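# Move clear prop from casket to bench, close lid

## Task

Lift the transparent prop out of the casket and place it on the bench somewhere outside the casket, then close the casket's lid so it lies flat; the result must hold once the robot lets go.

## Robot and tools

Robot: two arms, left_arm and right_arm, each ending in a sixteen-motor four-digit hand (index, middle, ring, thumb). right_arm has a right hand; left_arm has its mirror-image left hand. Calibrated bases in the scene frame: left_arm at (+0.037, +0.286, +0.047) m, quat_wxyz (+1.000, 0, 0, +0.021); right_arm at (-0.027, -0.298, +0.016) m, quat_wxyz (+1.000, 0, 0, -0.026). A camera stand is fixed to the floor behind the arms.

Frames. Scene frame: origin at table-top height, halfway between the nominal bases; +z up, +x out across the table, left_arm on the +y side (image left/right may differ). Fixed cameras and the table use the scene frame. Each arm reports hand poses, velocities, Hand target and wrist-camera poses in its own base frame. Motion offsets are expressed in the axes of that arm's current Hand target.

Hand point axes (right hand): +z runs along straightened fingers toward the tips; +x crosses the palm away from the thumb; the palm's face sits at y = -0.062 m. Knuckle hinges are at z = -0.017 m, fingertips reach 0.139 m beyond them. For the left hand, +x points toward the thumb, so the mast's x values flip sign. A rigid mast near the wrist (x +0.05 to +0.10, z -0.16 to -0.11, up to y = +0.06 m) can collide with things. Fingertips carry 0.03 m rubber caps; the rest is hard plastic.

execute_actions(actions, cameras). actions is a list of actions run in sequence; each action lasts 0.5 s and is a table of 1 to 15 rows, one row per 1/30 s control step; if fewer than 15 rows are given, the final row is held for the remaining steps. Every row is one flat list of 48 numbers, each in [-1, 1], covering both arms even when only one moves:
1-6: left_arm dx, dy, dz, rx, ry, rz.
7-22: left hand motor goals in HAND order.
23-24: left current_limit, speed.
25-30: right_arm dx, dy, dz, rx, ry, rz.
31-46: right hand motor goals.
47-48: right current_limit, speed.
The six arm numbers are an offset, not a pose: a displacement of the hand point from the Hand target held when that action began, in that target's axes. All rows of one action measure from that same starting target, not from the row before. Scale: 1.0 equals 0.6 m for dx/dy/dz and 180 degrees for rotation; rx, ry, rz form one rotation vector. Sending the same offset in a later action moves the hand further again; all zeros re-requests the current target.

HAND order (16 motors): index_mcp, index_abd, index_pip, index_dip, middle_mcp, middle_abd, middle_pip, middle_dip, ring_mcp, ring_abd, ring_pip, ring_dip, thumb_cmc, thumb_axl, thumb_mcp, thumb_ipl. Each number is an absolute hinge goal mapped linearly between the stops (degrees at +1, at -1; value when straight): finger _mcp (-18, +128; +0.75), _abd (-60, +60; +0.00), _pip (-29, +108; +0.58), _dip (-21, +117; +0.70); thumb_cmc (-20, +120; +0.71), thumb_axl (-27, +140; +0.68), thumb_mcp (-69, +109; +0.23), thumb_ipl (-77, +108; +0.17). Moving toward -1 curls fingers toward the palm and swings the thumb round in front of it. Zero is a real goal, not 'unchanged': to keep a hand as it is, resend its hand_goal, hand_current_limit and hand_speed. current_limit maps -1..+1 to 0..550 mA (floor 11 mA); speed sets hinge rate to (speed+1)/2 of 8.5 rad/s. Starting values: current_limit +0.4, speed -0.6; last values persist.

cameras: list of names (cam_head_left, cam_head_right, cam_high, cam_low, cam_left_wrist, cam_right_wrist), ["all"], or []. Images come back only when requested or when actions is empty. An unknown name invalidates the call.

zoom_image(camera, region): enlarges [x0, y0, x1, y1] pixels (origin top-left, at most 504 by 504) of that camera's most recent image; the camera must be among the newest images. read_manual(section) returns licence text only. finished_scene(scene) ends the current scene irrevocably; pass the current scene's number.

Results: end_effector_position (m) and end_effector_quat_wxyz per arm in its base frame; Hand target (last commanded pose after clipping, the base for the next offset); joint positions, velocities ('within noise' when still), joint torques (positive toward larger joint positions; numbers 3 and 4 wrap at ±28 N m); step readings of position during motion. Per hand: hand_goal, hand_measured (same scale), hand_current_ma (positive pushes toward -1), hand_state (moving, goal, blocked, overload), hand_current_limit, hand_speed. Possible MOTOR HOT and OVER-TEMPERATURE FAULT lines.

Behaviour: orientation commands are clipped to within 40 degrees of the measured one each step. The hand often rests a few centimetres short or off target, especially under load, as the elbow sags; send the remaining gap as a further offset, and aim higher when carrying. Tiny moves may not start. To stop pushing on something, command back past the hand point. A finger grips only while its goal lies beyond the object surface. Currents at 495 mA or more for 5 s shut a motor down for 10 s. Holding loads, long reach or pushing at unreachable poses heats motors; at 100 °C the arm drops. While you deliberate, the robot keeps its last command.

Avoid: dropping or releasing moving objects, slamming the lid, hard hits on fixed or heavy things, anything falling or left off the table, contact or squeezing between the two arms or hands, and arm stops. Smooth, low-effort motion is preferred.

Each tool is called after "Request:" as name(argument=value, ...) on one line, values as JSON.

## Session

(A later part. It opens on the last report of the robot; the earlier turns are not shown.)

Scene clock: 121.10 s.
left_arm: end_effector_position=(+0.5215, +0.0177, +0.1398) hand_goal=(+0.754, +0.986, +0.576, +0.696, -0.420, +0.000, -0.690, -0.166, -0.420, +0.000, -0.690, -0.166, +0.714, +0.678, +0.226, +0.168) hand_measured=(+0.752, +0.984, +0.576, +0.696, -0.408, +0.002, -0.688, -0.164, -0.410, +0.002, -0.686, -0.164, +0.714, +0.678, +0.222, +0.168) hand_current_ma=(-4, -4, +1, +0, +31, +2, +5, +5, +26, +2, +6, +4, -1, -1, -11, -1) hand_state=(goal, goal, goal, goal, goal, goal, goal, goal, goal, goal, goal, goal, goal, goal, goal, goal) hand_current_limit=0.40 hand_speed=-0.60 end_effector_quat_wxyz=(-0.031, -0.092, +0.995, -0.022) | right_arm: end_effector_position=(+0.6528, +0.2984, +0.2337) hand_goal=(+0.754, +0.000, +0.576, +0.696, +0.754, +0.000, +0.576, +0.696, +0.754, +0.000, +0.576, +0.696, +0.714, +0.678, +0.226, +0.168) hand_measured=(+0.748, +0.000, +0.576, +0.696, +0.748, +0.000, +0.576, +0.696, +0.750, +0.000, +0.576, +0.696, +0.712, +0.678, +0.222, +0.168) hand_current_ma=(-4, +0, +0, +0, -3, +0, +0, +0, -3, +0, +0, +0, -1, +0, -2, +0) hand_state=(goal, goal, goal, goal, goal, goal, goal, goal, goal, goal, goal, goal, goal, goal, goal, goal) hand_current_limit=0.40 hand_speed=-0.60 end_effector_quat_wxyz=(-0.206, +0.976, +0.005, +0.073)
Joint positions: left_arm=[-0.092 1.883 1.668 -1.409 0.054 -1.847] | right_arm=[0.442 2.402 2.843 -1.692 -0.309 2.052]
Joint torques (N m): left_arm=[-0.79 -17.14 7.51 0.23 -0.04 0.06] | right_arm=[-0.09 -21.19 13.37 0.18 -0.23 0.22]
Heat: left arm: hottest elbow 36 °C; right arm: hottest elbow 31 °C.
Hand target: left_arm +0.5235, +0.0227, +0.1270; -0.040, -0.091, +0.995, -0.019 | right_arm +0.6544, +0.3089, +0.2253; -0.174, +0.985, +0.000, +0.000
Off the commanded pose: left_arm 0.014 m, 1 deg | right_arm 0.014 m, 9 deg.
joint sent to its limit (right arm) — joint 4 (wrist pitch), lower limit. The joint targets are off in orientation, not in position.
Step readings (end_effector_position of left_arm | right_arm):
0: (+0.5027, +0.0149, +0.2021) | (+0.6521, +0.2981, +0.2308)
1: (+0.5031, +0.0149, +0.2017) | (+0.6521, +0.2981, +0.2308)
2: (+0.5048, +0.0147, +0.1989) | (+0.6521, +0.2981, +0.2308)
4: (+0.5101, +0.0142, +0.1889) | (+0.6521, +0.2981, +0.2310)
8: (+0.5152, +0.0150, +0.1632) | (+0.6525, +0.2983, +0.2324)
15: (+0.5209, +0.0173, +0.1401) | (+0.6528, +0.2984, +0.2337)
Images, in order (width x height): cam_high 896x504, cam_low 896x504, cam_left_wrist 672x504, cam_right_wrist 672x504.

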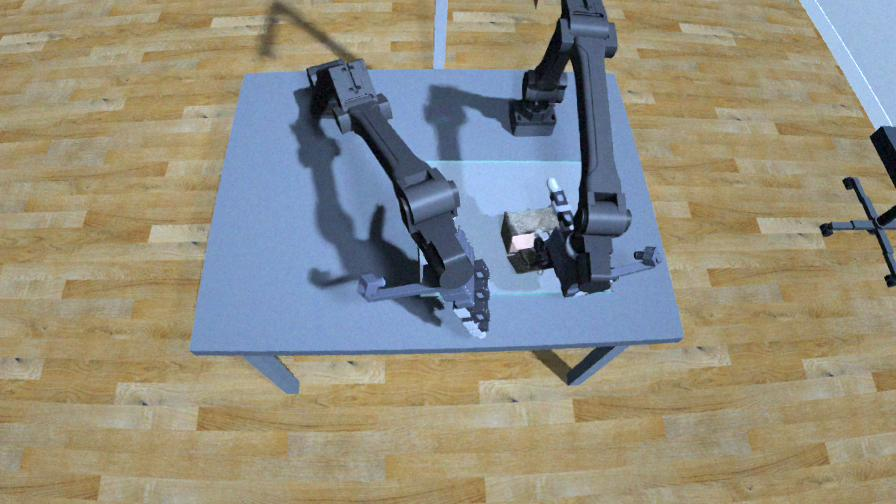

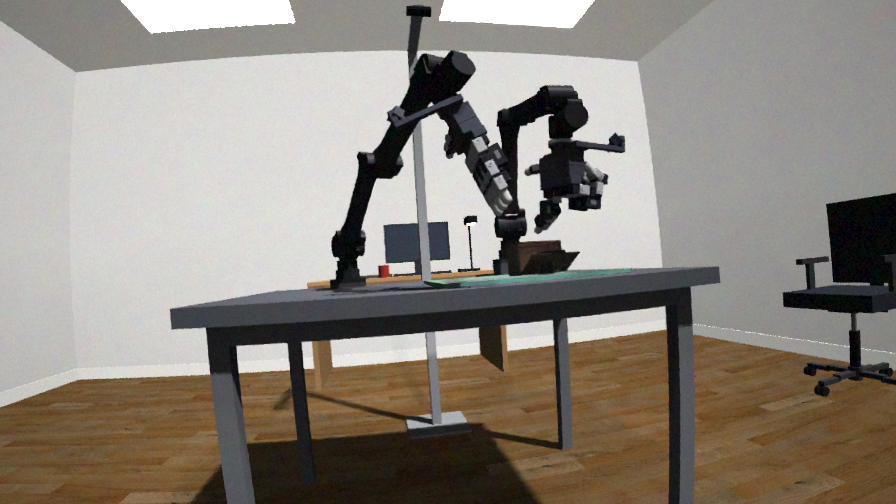

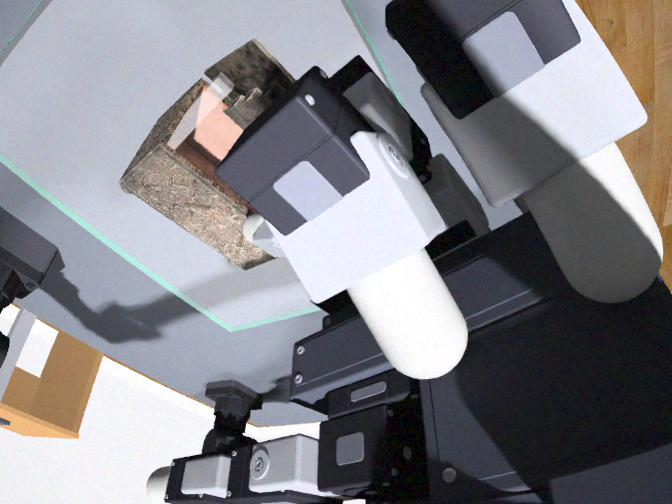

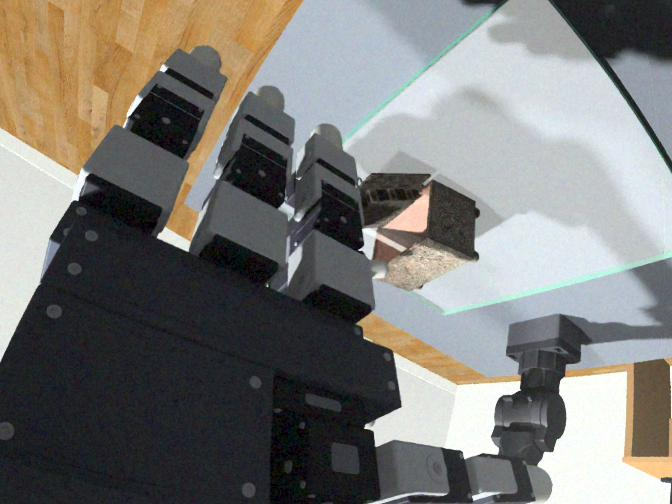

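Request:
execute_actions(actions=[[[-0.003,0.0,0.075,0,0,0,0.754,0.985,0.576,0.696,-0.42,0,-0.69,-0.166,-0.42,0,-0.69,-0.166,0.714,0.678,0.226,0.168,0.4,-0.6,0,0,0,0,0,0,0.754,0,0.576,0.696,0.754,0,0.576,0.696,0.754,0,0.576,0.696,0.714,0.678,0.226,0.168,0.4,-0.6]]], cameras=["cam_right_wrist","cam_low"])

Request:
zoom_image(camera="cam_low", region=[490, 200, 600, 290])

Request:
zoom_image(camera="cam_right_wrist", region=[350, 150, 500, 350])

Scene clock: 125.67 s.
left_arm: end_effector_position=(+0.5225, +0.0176, +0.0979) hand_goal=(+0.754, +0.986, +0.576, +0.696, -0.420, +0.000, -0.690, -0.166, -0.420, +0.000, -0.690, -0.166, +0.714, +0.678, +0.226, +0.168) hand_measured=(+0.752, +0.984, +0.576, +0.696, -0.408, +0.002, -0.688, -0.164, -0.410, +0.002, -0.686, -0.164, +0.714, +0.678, +0.222, +0.168) hand_current_ma=(-4, -4, +1, +0, +31, +2, +5, +5, +26, +2, +6, +4, -1, -1, -11, -1) hand_state=(goal, goal, goal, goal, goal, goal, goal, goal, goal, goal, goal, goal, goal, goal, goal, goal) hand_current_limit=0.40 hand_speed=-0.60 end_effector_quat_wxyz=(-0.028, -0.092, +0.995, -0.022) | right_arm: end_effector_position=(+0.6527, +0.2987, +0.2337) hand_goal=(+0.754, +0.000, +0.576, +0.696, +0.754, +0.000, +0.576, +0.696, +0.754, +0.000, +0.576, +0.696, +0.714, +0.678, +0.226, +0.168) hand_measured=(+0.748, +0.000, +0.576, +0.696, +0.748, +0.000, +0.576, +0.696, +0.750, +0.000, +0.576, +0.696, +0.712, +0.678, +0.222, +0.168) hand_current_ma=(-4, +0, +0, +0, -3, +0, +0, +0, -3, +0, +0, +0, -1, +0, -2, +0) hand_state=(goal, goal, goal, goal, goal, goal, goal, goal, goal, goal, goal, goal, goal, goal, goal, goal) hand_current_limit=0.40 hand_speed=-0.60 end_effector_quat_wxyz=(-0.206, +0.976, +0.005, +0.073)
Joint positions: left_arm=[-0.092 1.91 1.596 -1.303 0.054 -1.847] | right_arm=[0.442 2.402 2.843 -1.692 -0.309 2.052]
Joint torques (N m): left_arm=[-0.67 -17.2 7.32 0.32 -0.07 0.04] | right_arm=[-0.15 -21.19 13.37 0.14 -0.23 0.23]
Heat: left arm: hottest elbow 36 °C; right arm: hottest elbow 32 °C.
Hand target: left_arm +0.5218, +0.0209, +0.0820; -0.040, -0.091, +0.995, -0.019 | right_arm +0.6543, +0.3091, +0.2253; -0.174, +0.985, +0.000, +0.000
Off the commanded pose: left_arm 0.016 m, 1 deg | right_arm 0.013 m, 9 deg.
joint sent to its limit (right arm) — joint 4 (wrist pitch), lower limit. The joint targets are off in orientation, not in position.
Step readings (end_effector_position of left_arm | right_arm):
0: (+0.5216, +0.0177, +0.1397) | (+0.6527, +0.2987, +0.2337)
1: (+0.5217, +0.0177, +0.1396) | (+0.6527, +0.2987, +0.2337)
2: (+0.5226, +0.0176, +0.1376) | (+0.6527, +0.2987, +0.2337)
4: (+0.5249, +0.0174, +0.1305) | (+0.6527, +0.2987, +0.2337)
8: (+0.5213, +0.0177, +0.1109) | (+0.6527, +0.2987, +0.2337)
15: (+0.5221, +0.0176, +0.0980) | (+0.6527, +0.2987, +0.2337)
Images, in order (width x height): cam_low 896x504, cam_right_wrist 672x504.

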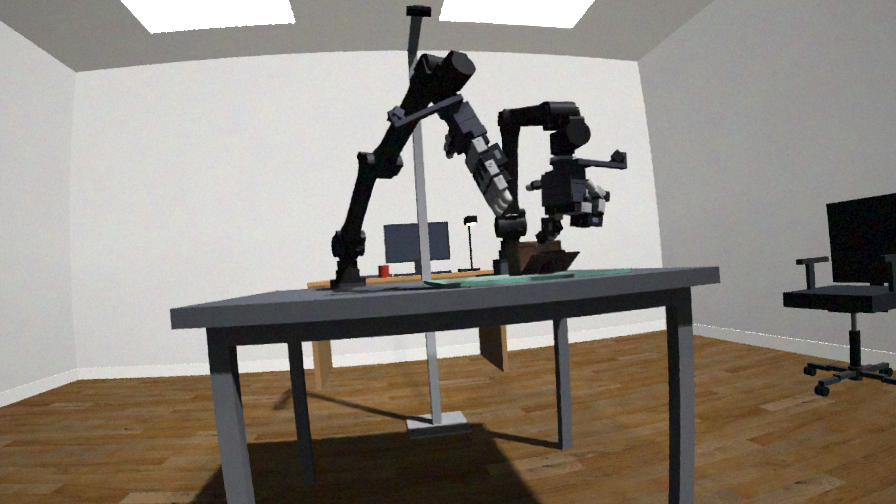

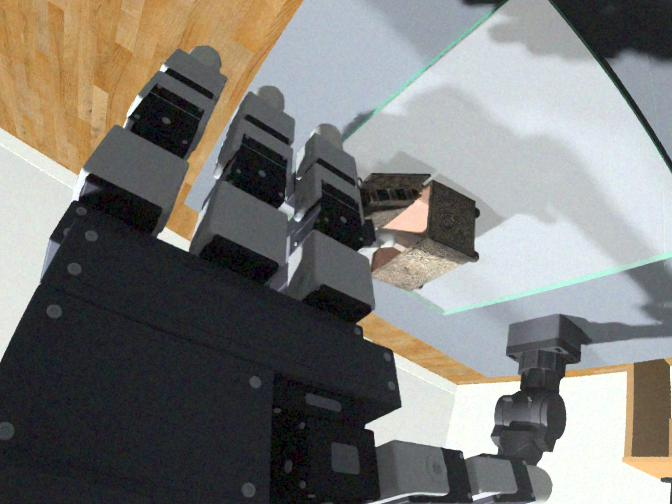

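Scaled by 4.582.

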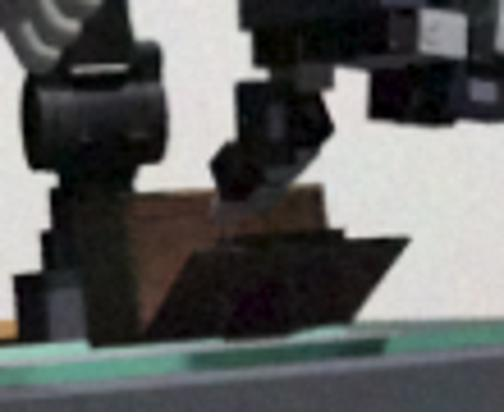

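Scaled by 2.520 from the camera's 672x504 image, which has a finer 960x720 frame.

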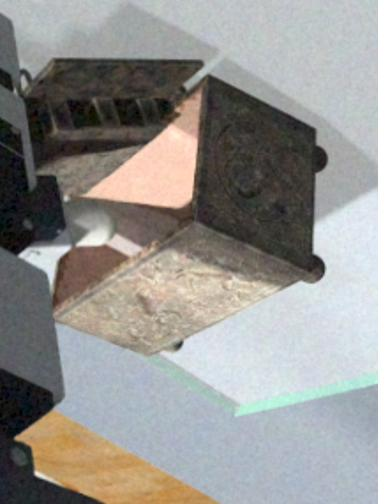

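Request:
execute_actions(actions=[[[0,0.0,0.022,0,0,0,0.754,0.985,0.576,0.696,-0.42,0,-0.69,-0.166,-0.42,0,-0.69,-0.166,0.714,0.678,0.226,0.168,0.4,-0.6,0,0,0,0,0,0,0.754,0,0.576,0.696,0.754,0,0.576,0.696,0.754,0,0.576,0.696,0.714,0.678,0.226,0.168,0.4,-0.6]],[[0.034,0.0,0,0,0,0,0.754,0.985,0.576,0.696,-0.42,0,-0.69,-0.166,-0.42,0,-0.69,-0.166,0.714,0.678,0.226,0.168,0.4,-0.6,0,0,0,0,0,0,0.754,0,0.576,0.696,0.754,0,0.576,0.696,0.754,0,0.576,0.696,0.714,0.678,0.226,0.168,0.4,-0.6]]], cameras=["cam_right_wrist","cam_low","cam_left_wrist"])

Request:
zoom_image(camera="cam_low", region=[490, 200, 600, 290])

Request:
zoom_image(camera="cam_right_wrist", region=[350, 150, 500, 350])

Request:
zoom_image(camera="cam_left_wrist", region=[110, 20, 320, 290])

Scene clock: 128.50 s.
left_arm: end_effector_position=(+0.5018, +0.0195, +0.0674) hand_goal=(+0.754, +0.986, +0.576, +0.696, -0.420, +0.000, -0.690, -0.166, -0.420, +0.000, -0.690, -0.166, +0.714, +0.678, +0.226, +0.168) hand_measured=(+0.752, +0.984, +0.576, +0.696, -0.408, +0.002, -0.688, -0.164, -0.410, +0.002, -0.686, -0.164, +0.714, +0.678, +0.222, +0.168) hand_current_ma=(-4, -4, +1, +0, +31, +2, +5, +5, +26, +2, +6, +4, -1, -1, -11, -1) hand_state=(goal, goal, goal, goal, goal, goal, goal, goal, goal, goal, goal, goal, goal, goal, goal, goal) hand_current_limit=0.40 hand_speed=-0.60 end_effector_quat_wxyz=(-0.046, -0.093, +0.994, -0.019) | right_arm: end_effector_position=(+0.6527, +0.2987, +0.2337) hand_goal=(+0.754, +0.000, +0.576, +0.696, +0.754, +0.000, +0.576, +0.696, +0.754, +0.000, +0.576, +0.696, +0.714, +0.678, +0.226, +0.168) hand_measured=(+0.748, +0.000, +0.576, +0.696, +0.748, +0.000, +0.576, +0.696, +0.750, +0.000, +0.576, +0.696, +0.712, +0.678, +0.222, +0.168) hand_current_ma=(-4, +0, +0, +0, -3, +0, +0, +0, -3, +0, +0, +0, -1, +0, -2, +0) hand_state=(goal, goal, goal, goal, goal, goal, goal, goal, goal, goal, goal, goal, goal, goal, goal, goal) hand_current_limit=0.40 hand_speed=-0.60 end_effector_quat_wxyz=(-0.206, +0.976, +0.005, +0.073)
Joint positions: left_arm=[-0.092 1.912 1.507 -1.249 0.054 -1.847] | right_arm=[0.442 2.402 2.843 -1.692 -0.309 2.052]
Joint torques (N m): left_arm=[-1.73 -20.13 6.68 0.31 0.02 -0.1] | right_arm=[-0.03 -21.19 13.37 0.18 -0.22 0.23]
Heat: left arm: hottest elbow 35 °C; right arm: hottest elbow 32 °C.
Hand target: left_arm +0.5009, +0.0166, +0.0705; -0.040, -0.091, +0.995, -0.019 | right_arm +0.6543, +0.3091, +0.2253; -0.174, +0.985, +0.000, +0.000
Off the commanded pose: left_arm 0.004 m, 1 deg | right_arm 0.014 m, 9 deg.
joint sent to its limit (right arm) — joint 4 (wrist pitch), lower limit. The joint targets are off in orientation, not in position.
Step readings (end_effector_position of left_arm | right_arm):
0: (+0.5225, +0.0176, +0.0979) | (+0.6527, +0.2987, +0.2337)
1: (+0.5226, +0.0176, +0.0979) | (+0.6527, +0.2987, +0.2337)
2: (+0.5231, +0.0175, +0.0976) | (+0.6527, +0.2987, +0.2337)
4: (+0.5243, +0.0174, +0.0959) | (+0.6527, +0.2987, +0.2337)
8: (+0.5237, +0.0175, +0.0920) | (+0.6527, +0.2987, +0.2337)
15: (+0.5238, +0.0175, +0.0901) | (+0.6527, +0.2987, +0.2337)
16: (+0.5237, +0.0175, +0.0899) | (+0.6527, +0.2987, +0.2337)
17: (+0.5228, +0.0176, +0.0884) | (+0.6527, +0.2987, +0.2337)
19: (+0.5187, +0.0180, +0.0829) | (+0.6527, +0.2987, +0.2337)
23: (+0.5042, +0.0193, +0.0704) | (+0.6527, +0.2987, +0.2337)
30: (+0.5016, +0.0195, +0.0675) | (+0.6527, +0.2987, +0.2337)
Images, in order (width x height): cam_low 896x504, cam_left_wrist 672x504, cam_right_wrist 672x504.

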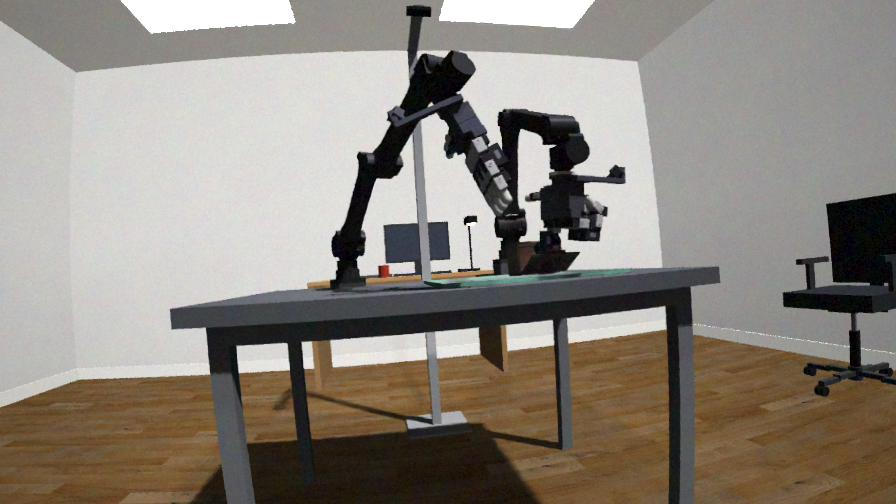

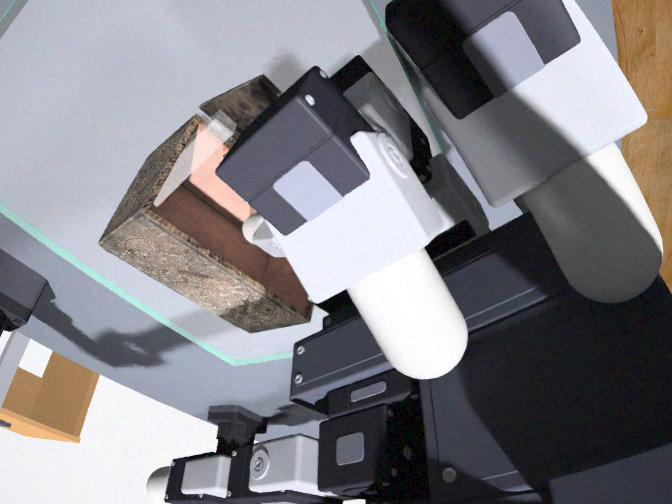

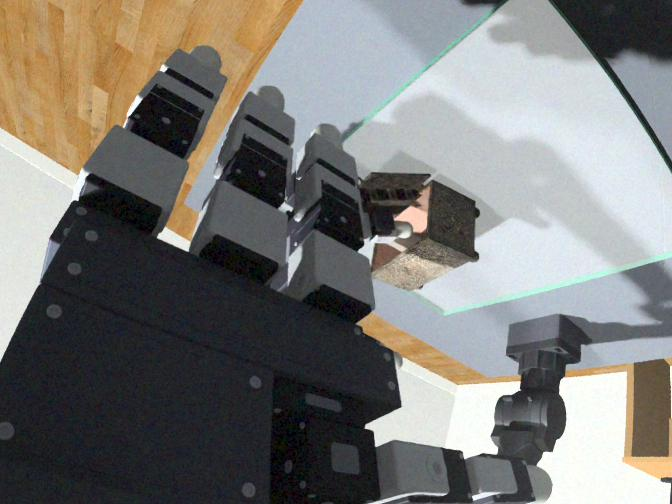

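Scaled by 4.582.

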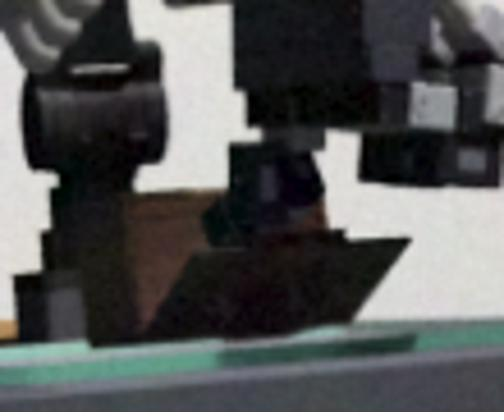

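Scaled by 2.520 from the camera's 672x504 image, which has a finer 960x720 frame.

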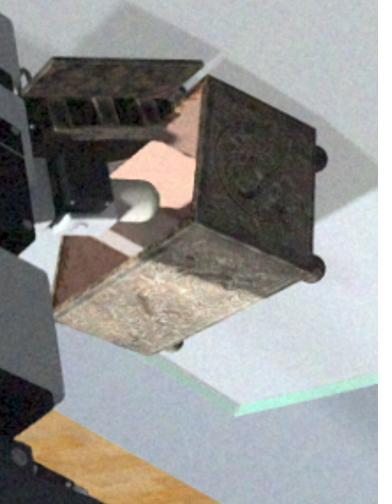

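Scaled by 1.867 from the camera's 672x504 image, which has a finer 960x720 frame.

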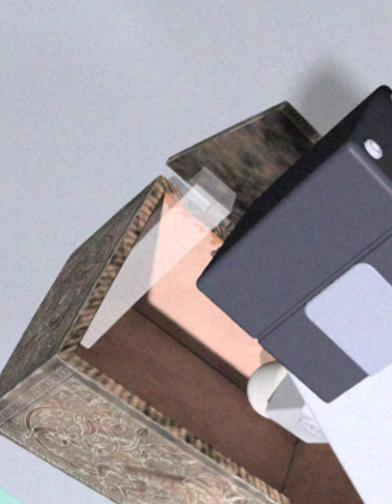

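Request:
execute_actions(actions=[[[0.034,0.0,0,0,0,0,0.754,0.985,0.576,0.696,-0.42,0,-0.69,-0.166,-0.42,0,-0.69,-0.166,0.714,0.678,0.226,0.168,0.4,-0.6,0,0,0,0,0,0,0.754,0,0.576,0.696,0.754,0,0.576,0.696,0.754,0,0.576,0.696,0.714,0.678,0.226,0.168,0.4,-0.6]]], cameras=["cam_right_wrist","cam_low","cam_left_wrist"])

Request:
zoom_image(camera="cam_low", region=[490, 200, 600, 290])

Request:
zoom_image(camera="cam_right_wrist", region=[350, 150, 500, 350])

Request:
zoom_image(camera="cam_left_wrist", region=[110, 20, 320, 290])

Scene clock: 130.03 s.
left_arm: end_effector_position=(+0.4838, +0.0172, +0.0678) hand_goal=(+0.754, +0.986, +0.576, +0.696, -0.420, +0.000, -0.690, -0.166, -0.420, +0.000, -0.690, -0.166, +0.714, +0.678, +0.226, +0.168) hand_measured=(+0.752, +0.984, +0.576, +0.696, -0.408, +0.002, -0.688, -0.164, -0.410, +0.002, -0.686, -0.164, +0.714, +0.678, +0.222, +0.168) hand_current_ma=(-4, -4, +1, +0, +31, +2, +5, +5, +26, +2, +6, +4, -1, -1, -11, -1) hand_state=(goal, goal, goal, goal, goal, goal, goal, goal, goal, goal, goal, goal, goal, goal, goal, goal) hand_current_limit=0.40 hand_speed=-0.60 end_effector_quat_wxyz=(-0.046, -0.090, +0.995, -0.019) | right_arm: end_effector_position=(+0.6527, +0.2987, +0.2337) hand_goal=(+0.754, +0.000, +0.576, +0.696, +0.754, +0.000, +0.576, +0.696, +0.754, +0.000, +0.576, +0.696, +0.714, +0.678, +0.226, +0.168) hand_measured=(+0.748, +0.000, +0.576, +0.696, +0.748, +0.000, +0.576, +0.696, +0.750, +0.000, +0.576, +0.696, +0.712, +0.678, +0.222, +0.168) hand_current_ma=(-4, +0, +0, +0, -3, +0, +0, +0, -3, +0, +0, +0, -1, +0, -2, +0) hand_state=(goal, goal, goal, goal, goal, goal, goal, goal, goal, goal, goal, goal, goal, goal, goal, goal) hand_current_limit=0.40 hand_speed=-0.60 end_effector_quat_wxyz=(-0.206, +0.976, +0.005, +0.073)
Joint positions: left_arm=[-0.1 1.869 1.442 -1.228 0.054 -1.849] | right_arm=[0.442 2.402 2.843 -1.692 -0.309 2.052]
Joint torques (N m): left_arm=[-2.02 -19.43 6.19 0.29 -0.01 -0.21] | right_arm=[-0.03 -21.13 13.37 0.21 -0.22 0.23]
Heat: left arm: hottest elbow 35 °C; right arm: hottest elbow 32 °C.
Hand target: left_arm +0.4808, +0.0129, +0.0722; -0.040, -0.091, +0.995, -0.019 | right_arm +0.6543, +0.3091, +0.2253; -0.174, +0.985, +0.000, +0.000
Off the commanded pose: left_arm 0.007 m, 1 deg | right_arm 0.014 m, 9 deg.
joint sent to its limit (right arm) — joint 4 (wrist pitch), lower limit. The joint targets are off in orientation, not in position.
Step readings (end_effector_position of left_arm | right_arm):
0: (+0.5018, +0.0195, +0.0674) | (+0.6527, +0.2987, +0.2337)
1: (+0.5017, +0.0195, +0.0673) | (+0.6527, +0.2987, +0.2337)
2: (+0.5010, +0.0194, +0.0668) | (+0.6527, +0.2987, +0.2337)
4: (+0.4961, +0.0187, +0.0653) | (+0.6527, +0.2987, +0.2337)
8: (+0.4841, +0.0187, +0.0646) | (+0.6527, +0.2987, +0.2337)
15: (+0.4837, +0.0173, +0.0676) | (+0.6527, +0.2987, +0.2337)
Images, in order (width x height): cam_low 896x504, cam_left_wrist 672x504, cam_right_wrist 672x504.

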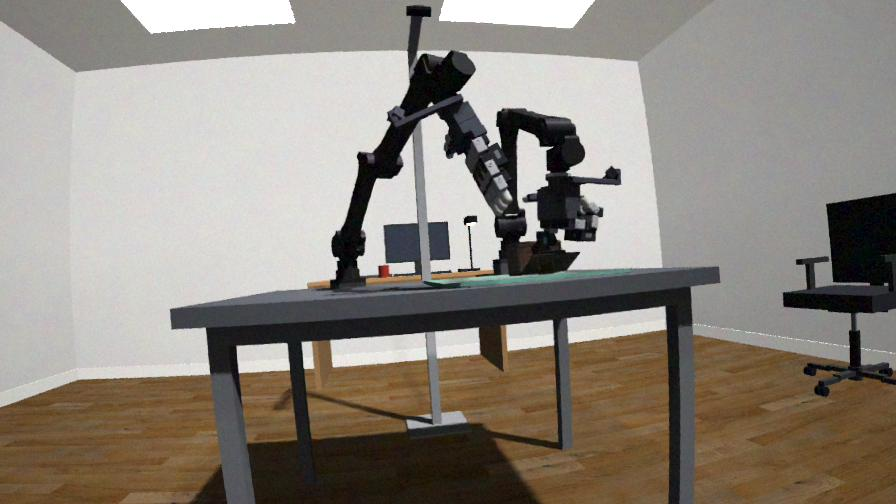

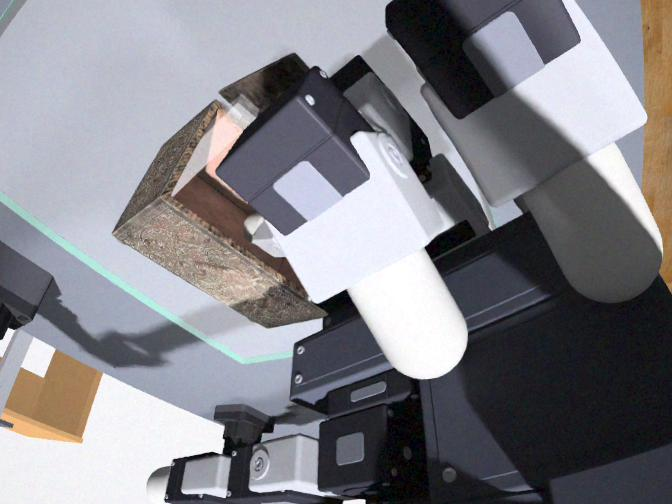

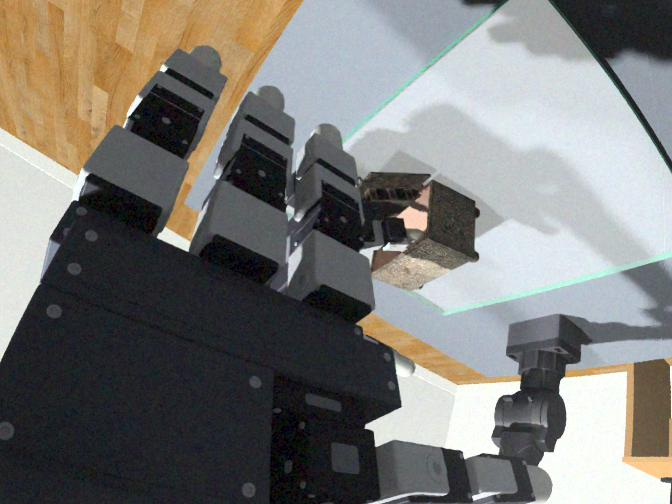

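Scaled by 4.582.

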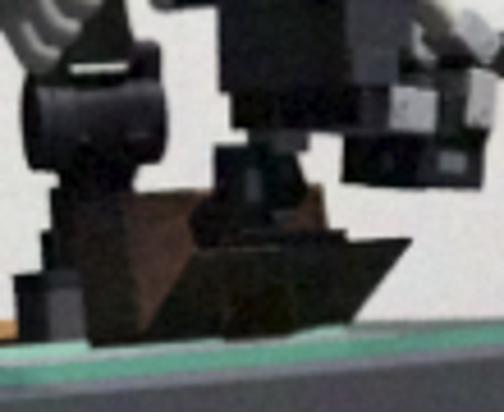

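Scaled by 2.520 from the camera's 672x504 image, which has a finer 960x720 frame.

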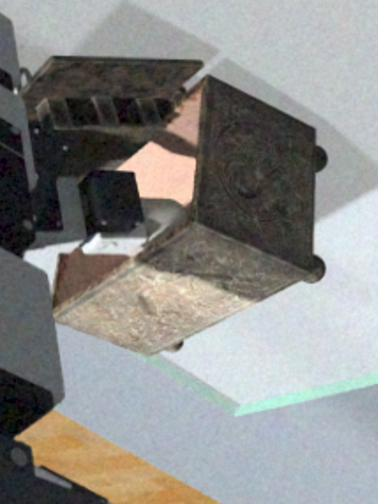

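Scaled by 1.867 from the camera's 672x504 image, which has a finer 960x720 frame.

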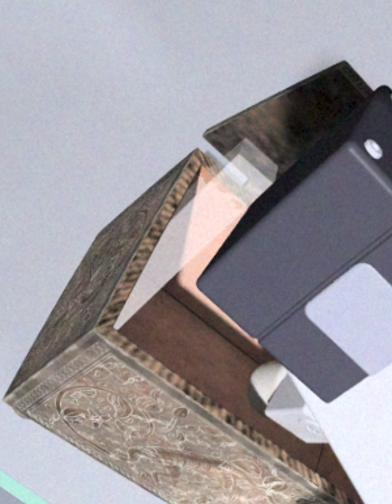

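Request:
execute_actions(actions=[[[0.0026,0.0,-0.0333,0,0,0,0.754,0.985,0.576,0.696,-0.42,0,-0.69,-0.166,-0.42,0,-0.69,-0.166,0.714,0.678,0.226,0.168,0.7,-0.6,0,0,0,0,0,0,0.754,0,0.576,0.696,0.754,0,0.576,0.696,0.754,0,0.576,0.696,0.714,0.678,0.226,0.168,0.4,-0.6]],[[0.0454,0.0,-0.029,0,0,0,0.754,0.867,0.576,0.696,-0.42,0,-0.69,-0.166,-0.42,0,-0.69,-0.166,0.714,0.678,0.226,0.168,0.7,-0.6,0,0,0,0,0,0,0.754,0,0.576,0.696,0.754,0,0.576,0.696,0.754,0,0.576,0.696,0.714,0.678,0.226,0.168,0.4,-0.6]]], cameras=["cam_right_wrist","cam_low","cam_left_wrist"])

Request:
zoom_image(camera="cam_low", region=[490, 200, 600, 290])

Request:
zoom_image(camera="cam_right_wrist", region=[350, 150, 500, 350])

Scene clock: 134.97 s.
left_arm: end_effector_position=(+0.4652, +0.0138, +0.1052) hand_goal=(+0.754, +0.868, +0.576, +0.696, -0.420, +0.000, -0.690, -0.166, -0.420, +0.000, -0.690, -0.166, +0.714, +0.678, +0.226, +0.168) hand_measured=(+0.752, +0.830, +0.576, +0.696, -0.408, +0.002, -0.688, -0.164, -0.410, +0.002, -0.686, -0.164, +0.714, +0.678, +0.222, +0.168) hand_current_ma=(-3, -104, +1, +0, +31, +2, +5, +5, +26, +2, +6, +4, -1, -1, -11, -1) hand_state=(goal, blocked, goal, goal, goal, goal, goal, goal, goal, goal, goal, goal, goal, goal, goal, goal) hand_current_limit=0.70 hand_speed=-0.60 end_effector_quat_wxyz=(-0.034, -0.089, +0.995, -0.020) | right_arm: end_effector_position=(+0.6527, +0.2987, +0.2337) hand_goal=(+0.754, +0.000, +0.576, +0.696, +0.754, +0.000, +0.576, +0.696, +0.754, +0.000, +0.576, +0.696, +0.714, +0.678, +0.226, +0.168) hand_measured=(+0.748, +0.000, +0.576, +0.696, +0.748, +0.000, +0.576, +0.696, +0.750, +0.000, +0.576, +0.696, +0.712, +0.678, +0.222, +0.168) hand_current_ma=(-4, +0, +0, +0, -3, +0, +0, +0, -3, +0, +0, +0, -1, +0, -2, +0) hand_state=(goal, goal, goal, goal, goal, goal, goal, goal, goal, goal, goal, goal, goal, goal, goal, goal) hand_current_limit=0.40 hand_speed=-0.60 end_effector_quat_wxyz=(-0.206, +0.976, +0.005, +0.073)
Joint positions: left_arm=[-0.111 1.772 1.412 -1.27 0.054 -1.858] | right_arm=[0.442 2.402 2.843 -1.692 -0.309 2.052]
Joint torques (N m): left_arm=[-1.67 -18.08 6.58 -0.72 0.06 -0.11] | right_arm=[-0.26 -21.07 13.37 0.2 -0.22 0.22]
Heat: left arm: hottest elbow 35 °C; right arm: hottest elbow 33 °C.
Hand target: left_arm +0.4555, +0.0095, +0.1119; -0.040, -0.091, +0.995, -0.019 | right_arm +0.6543, +0.3091, +0.2253; -0.174, +0.985, +0.000, +0.000
Off the commanded pose: left_arm 0.013 m, 1 deg | right_arm 0.014 m, 9 deg.
joint sent to its limit (right arm) — joint 4 (wrist pitch), lower limit. The joint targets are off in orientation, not in position.
Step readings (end_effector_position of left_arm | right_arm):
0: (+0.4838, +0.0172, +0.0678) | (+0.6527, +0.2987, +0.2337)
1: (+0.4838, +0.0172, +0.0678) | (+0.6527, +0.2987, +0.2337)
2: (+0.4838, +0.0172, +0.0679) | (+0.6527, +0.2987, +0.2337)
4: (+0.4822, +0.0174, +0.0695) | (+0.6527, +0.2987, +0.2337)
8: (+0.4787, +0.0177, +0.0751) | (+0.6527, +0.2987, +0.2337)
15: (+0.4785, +0.0178, +0.0782) | (+0.6527, +0.2987, +0.2337)
16: (+0.4785, +0.0178, +0.0784) | (+0.6527, +0.2987, +0.2337)
17: (+0.4781, +0.0178, +0.0792) | (+0.6527, +0.2987, +0.2337)
19: (+0.4741, +0.0176, +0.0828) | (+0.6527, +0.2987, +0.2337)
23: (+0.4671, +0.0160, +0.0940) | (+0.6527, +0.2987, +0.2337)
30: (+0.4653, +0.0138, +0.1051) | (+0.6527, +0.2987, +0.2337)
Images, in order (width x height): cam_low 896x504, cam_left_wrist 672x504, cam_right_wrist 672x504.

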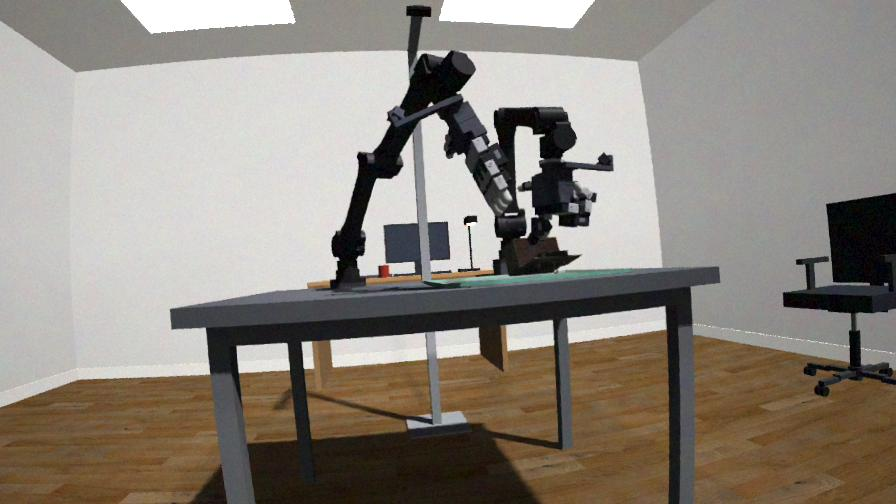

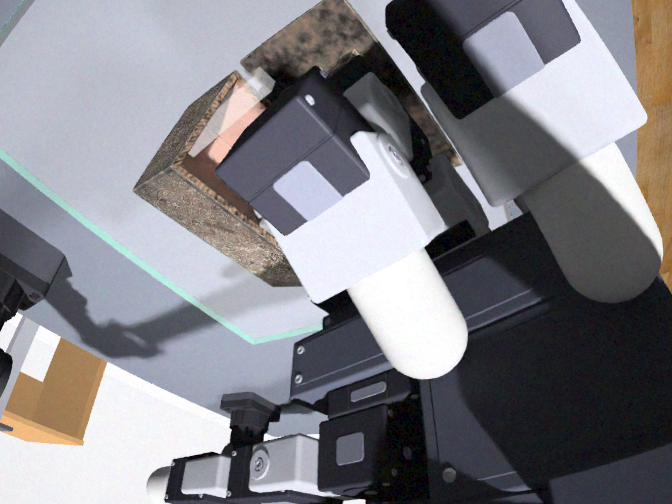

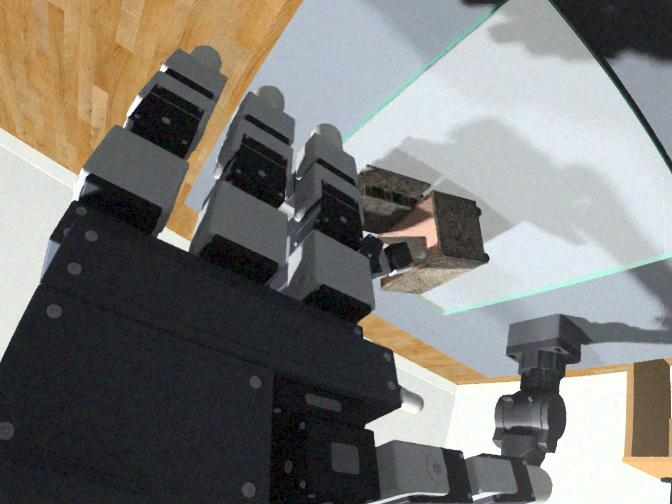

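Scaled by 4.582.

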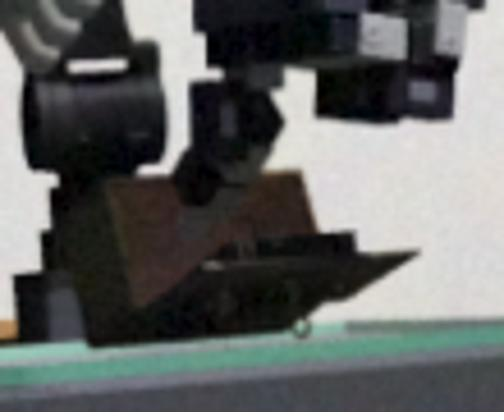

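Scaled by 2.520 from the camera's 672x504 image, which has a finer 960x720 frame.

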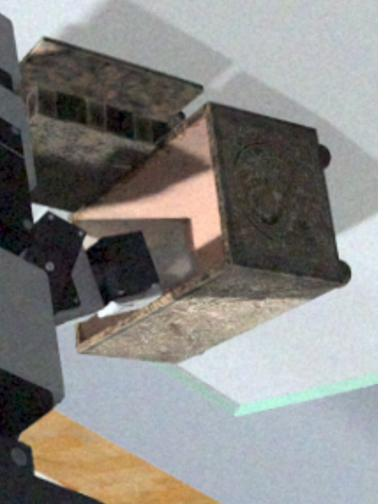

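Request:
execute_actions(actions=[[[0.05,0.0,-0.0187,0,0,0,0.754,0.75,0.576,0.696,-0.42,0,-0.69,-0.166,-0.42,0,-0.69,-0.166,0.714,0.678,0.226,0.168,0.7,-0.6,0,0,0,0,0,0,0.754,0,0.576,0.696,0.754,0,0.576,0.696,0.754,0,0.576,0.696,0.714,0.678,0.226,0.168,0.4,-0.6]]], cameras=["cam_right_wrist","cam_low"])

Request:
zoom_image(camera="cam_low", region=[490, 200, 600, 290])

Request:
zoom_image(camera="cam_right_wrist", region=[350, 150, 500, 350])

Scene clock: 136.53 s.
left_arm: end_effector_position=(+0.4393, +0.0089, +0.1168) hand_goal=(+0.754, +0.750, +0.576, +0.696, -0.420, +0.000, -0.690, -0.166, -0.420, +0.000, -0.690, -0.166, +0.714, +0.678, +0.226, +0.168) hand_measured=(+0.754, +0.696, +0.576, +0.696, -0.408, +0.002, -0.688, -0.164, -0.410, +0.002, -0.688, -0.164, +0.714, +0.678, +0.222, +0.168) hand_current_ma=(-1, -163, +1, +0, +31, +2, +5, +5, +26, +2, +6, +4, -1, -1, -11, -1) hand_state=(goal, blocked, goal, goal, goal, goal, goal, goal, goal, goal, goal, goal, goal, goal, goal, goal) hand_current_limit=0.70 hand_speed=-0.60 end_effector_quat_wxyz=(-0.034, -0.088, +0.995, -0.020) | right_arm: end_effector_position=(+0.6527, +0.2987, +0.2337) hand_goal=(+0.754, +0.000, +0.576, +0.696, +0.754, +0.000, +0.576, +0.696, +0.754, +0.000, +0.576, +0.696, +0.714, +0.678, +0.226, +0.168) hand_measured=(+0.748, +0.000, +0.576, +0.696, +0.748, +0.000, +0.576, +0.696, +0.750, +0.000, +0.576, +0.696, +0.712, +0.678, +0.222, +0.168) hand_current_ma=(-4, +0, +0, +0, -3, +0, +0, +0, -3, +0, +0, +0, -1, +0, -2, +0) hand_state=(goal, goal, goal, goal, goal, goal, goal, goal, goal, goal, goal, goal, goal, goal, goal, goal) hand_current_limit=0.40 hand_speed=-0.60 end_effector_quat_wxyz=(-0.206, +0.976, +0.005, +0.073)
Joint positions: left_arm=[-0.127 1.699 1.345 -1.274 0.053 -1.874] | right_arm=[0.442 2.402 2.843 -1.692 -0.309 2.052]
Joint torques (N m): left_arm=[-1.79 -17.79 6.43 -1.1 0.1 -0.23] | right_arm=[-0.15 -21.36 13.34 0.18 -0.22 0.24]
Heat: left arm: hottest elbow 35 °C; right arm: hottest elbow 33 °C.
Hand target: left_arm +0.4268, +0.0045, +0.1255; -0.040, -0.091, +0.995, -0.019 | right_arm +0.6543, +0.3091, +0.2253; -0.174, +0.985, +0.000, +0.000
Off the commanded pose: left_arm 0.016 m, 1 deg | right_arm 0.014 m, 9 deg.
joint sent to its limit (right arm) — joint 4 (wrist pitch), lower limit. The joint targets are off in orientation, not in position.
Step readings (end_effector_position of left_arm | right_arm):
0: (+0.4652, +0.0138, +0.1052) | (+0.6527, +0.2987, +0.2337)
1: (+0.4649, +0.0138, +0.1049) | (+0.6527, +0.2987, +0.2337)
2: (+0.4634, +0.0138, +0.1048) | (+0.6527, +0.2987, +0.2337)
4: (+0.4550, +0.0135, +0.1055) | (+0.6527, +0.2987, +0.2337)
8: (+0.4418, +0.0116, +0.1114) | (+0.6527, +0.2987, +0.2337)
15: (+0.4393, +0.0089, +0.1168) | (+0.6527, +0.2987, +0.2337)
Images, in order (width x height): cam_low 896x504, cam_right_wrist 672x504.

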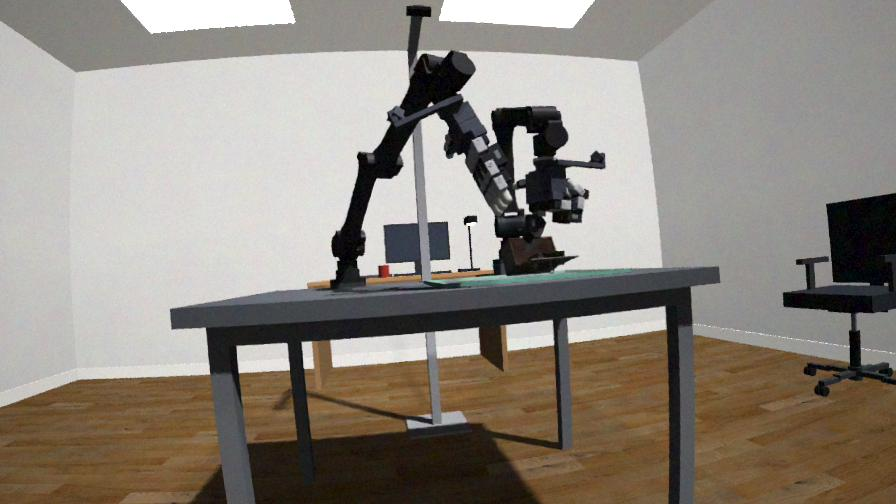

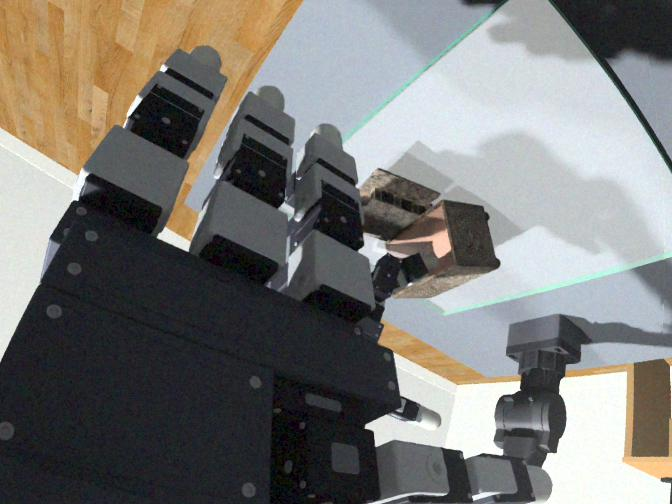

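Scaled by 4.582.

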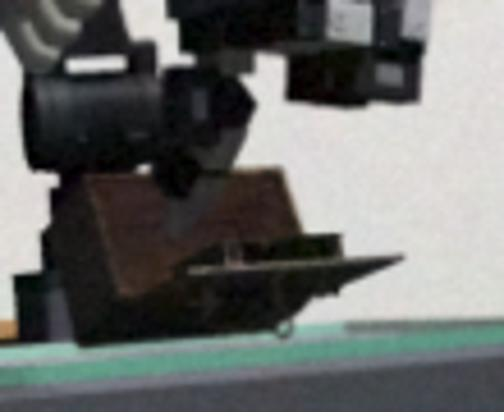

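Scaled by 2.520 from the camera's 672x504 image, which has a finer 960x720 frame.

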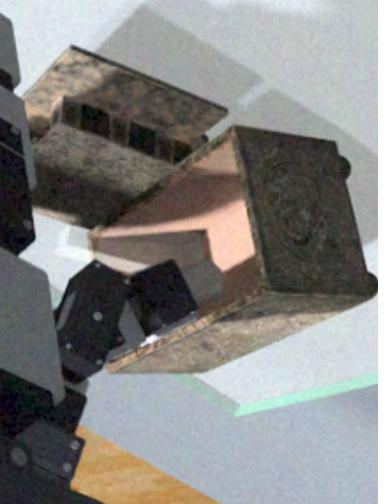

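Request:
execute_actions(actions=[[[0.0578,0.0,-0.0122,0,0,0,0.754,0.6,0.576,0.696,-0.42,0,-0.69,-0.166,-0.42,0,-0.69,-0.166,0.714,0.678,0.226,0.168,0.7,-0.6,0,0,0,0,0,0,0.754,0,0.576,0.696,0.754,0,0.576,0.696,0.754,0,0.576,0.696,0.714,0.678,0.226,0.168,0.4,-0.6]]], cameras=["cam_right_wrist","cam_low"])

Request:
zoom_image(camera="cam_low", region=[490, 200, 600, 290])

Request:
zoom_image(camera="cam_right_wrist", region=[350, 150, 530, 350])

Scene clock: 138.00 s.
left_arm: end_effector_position=(+0.4065, +0.0028, +0.1317) hand_goal=(+0.754, +0.600, +0.576, +0.696, -0.420, +0.000, -0.690, -0.166, -0.420, +0.000, -0.690, -0.166, +0.714, +0.678, +0.226, +0.168) hand_measured=(+0.752, +0.556, +0.576, +0.696, -0.408, +0.002, -0.688, -0.164, -0.410, +0.002, -0.688, -0.164, +0.714, +0.678, +0.222, +0.168) hand_current_ma=(-3, -126, -1, +0, +31, +2, +5, +5, +26, +2, +6, +4, -1, -1, -11, -1) hand_state=(goal, blocked, goal, goal, goal, goal, goal, goal, goal, goal, goal, goal, goal, goal, goal, goal) hand_current_limit=0.70 hand_speed=-0.60 end_effector_quat_wxyz=(-0.030, -0.087, +0.996, -0.020) | right_arm: end_effector_position=(+0.6527, +0.2987, +0.2337) hand_goal=(+0.754, +0.000, +0.576, +0.696, +0.754, +0.000, +0.576, +0.696, +0.754, +0.000, +0.576, +0.696, +0.714, +0.678, +0.226, +0.168) hand_measured=(+0.748, +0.000, +0.576, +0.696, +0.748, +0.000, +0.576, +0.696, +0.750, +0.000, +0.576, +0.696, +0.712, +0.678, +0.222, +0.168) hand_current_ma=(-4, +0, +0, +0, -3, +0, +0, +0, -3, +0, +0, +0, -1, +0, -2, +0) hand_state=(goal, goal, goal, goal, goal, goal, goal, goal, goal, goal, goal, goal, goal, goal, goal, goal) hand_current_limit=0.40 hand_speed=-0.60 end_effector_quat_wxyz=(-0.206, +0.976, +0.005, +0.073)
Joint positions: left_arm=[-0.15 1.603 1.265 -1.281 0.053 -1.895] | right_arm=[0.442 2.402 2.843 -1.692 -0.309 2.052]
Joint torques (N m): left_arm=[-1.85 -14.8 6.37 -0.91 0.16 -0.25] | right_arm=[-0.15 -21.25 13.38 0.18 -0.22 0.22]
Heat: left arm: hottest elbow 35 °C; right arm: hottest elbow 33 °C.
Hand target: left_arm +0.3935, -0.0013, +0.1357; -0.040, -0.091, +0.995, -0.019 | right_arm +0.6543, +0.3091, +0.2253; -0.174, +0.985, +0.000, +0.000
Off the commanded pose: left_arm 0.014 m, 1 deg | right_arm 0.014 m, 9 deg.
joint sent to its limit (right arm) — joint 4 (wrist pitch), lower limit. The joint targets are off in orientation, not in position.
Step readings (end_effector_position of left_arm | right_arm):
0: (+0.4393, +0.0089, +0.1168) | (+0.6527, +0.2987, +0.2337)
1: (+0.4390, +0.0089, +0.1167) | (+0.6527, +0.2987, +0.2337)
2: (+0.4371, +0.0090, +0.1167) | (+0.6527, +0.2987, +0.2337)
4: (+0.4282, +0.0089, +0.1171) | (+0.6527, +0.2987, +0.2337)
8: (+0.4108, +0.0064, +0.1242) | (+0.6527, +0.2987, +0.2337)
15: (+0.4067, +0.0029, +0.1317) | (+0.6527, +0.2987, +0.2337)
Images, in order (width x height): cam_low 896x504, cam_right_wrist 672x504.

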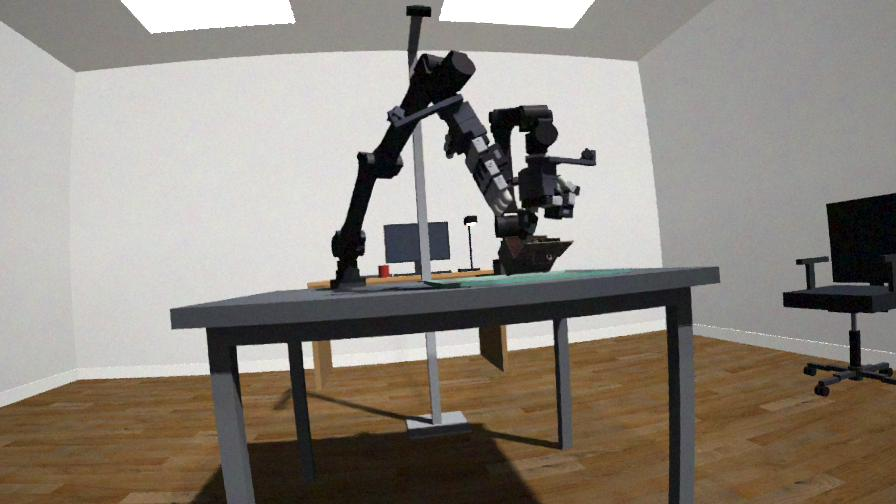

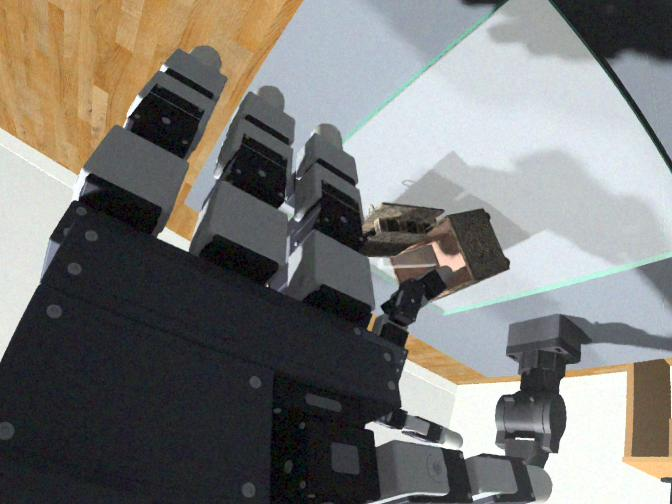

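Scaled by 4.582.

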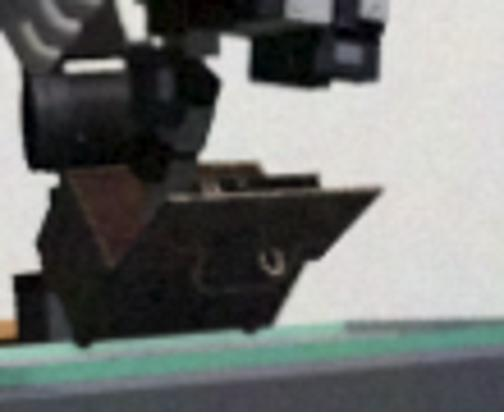

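Scaled by 2.520 from the camera's 672x504 image, which has a finer 960x720 frame.

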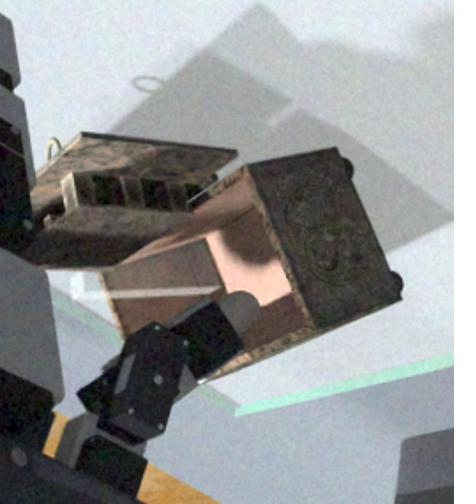

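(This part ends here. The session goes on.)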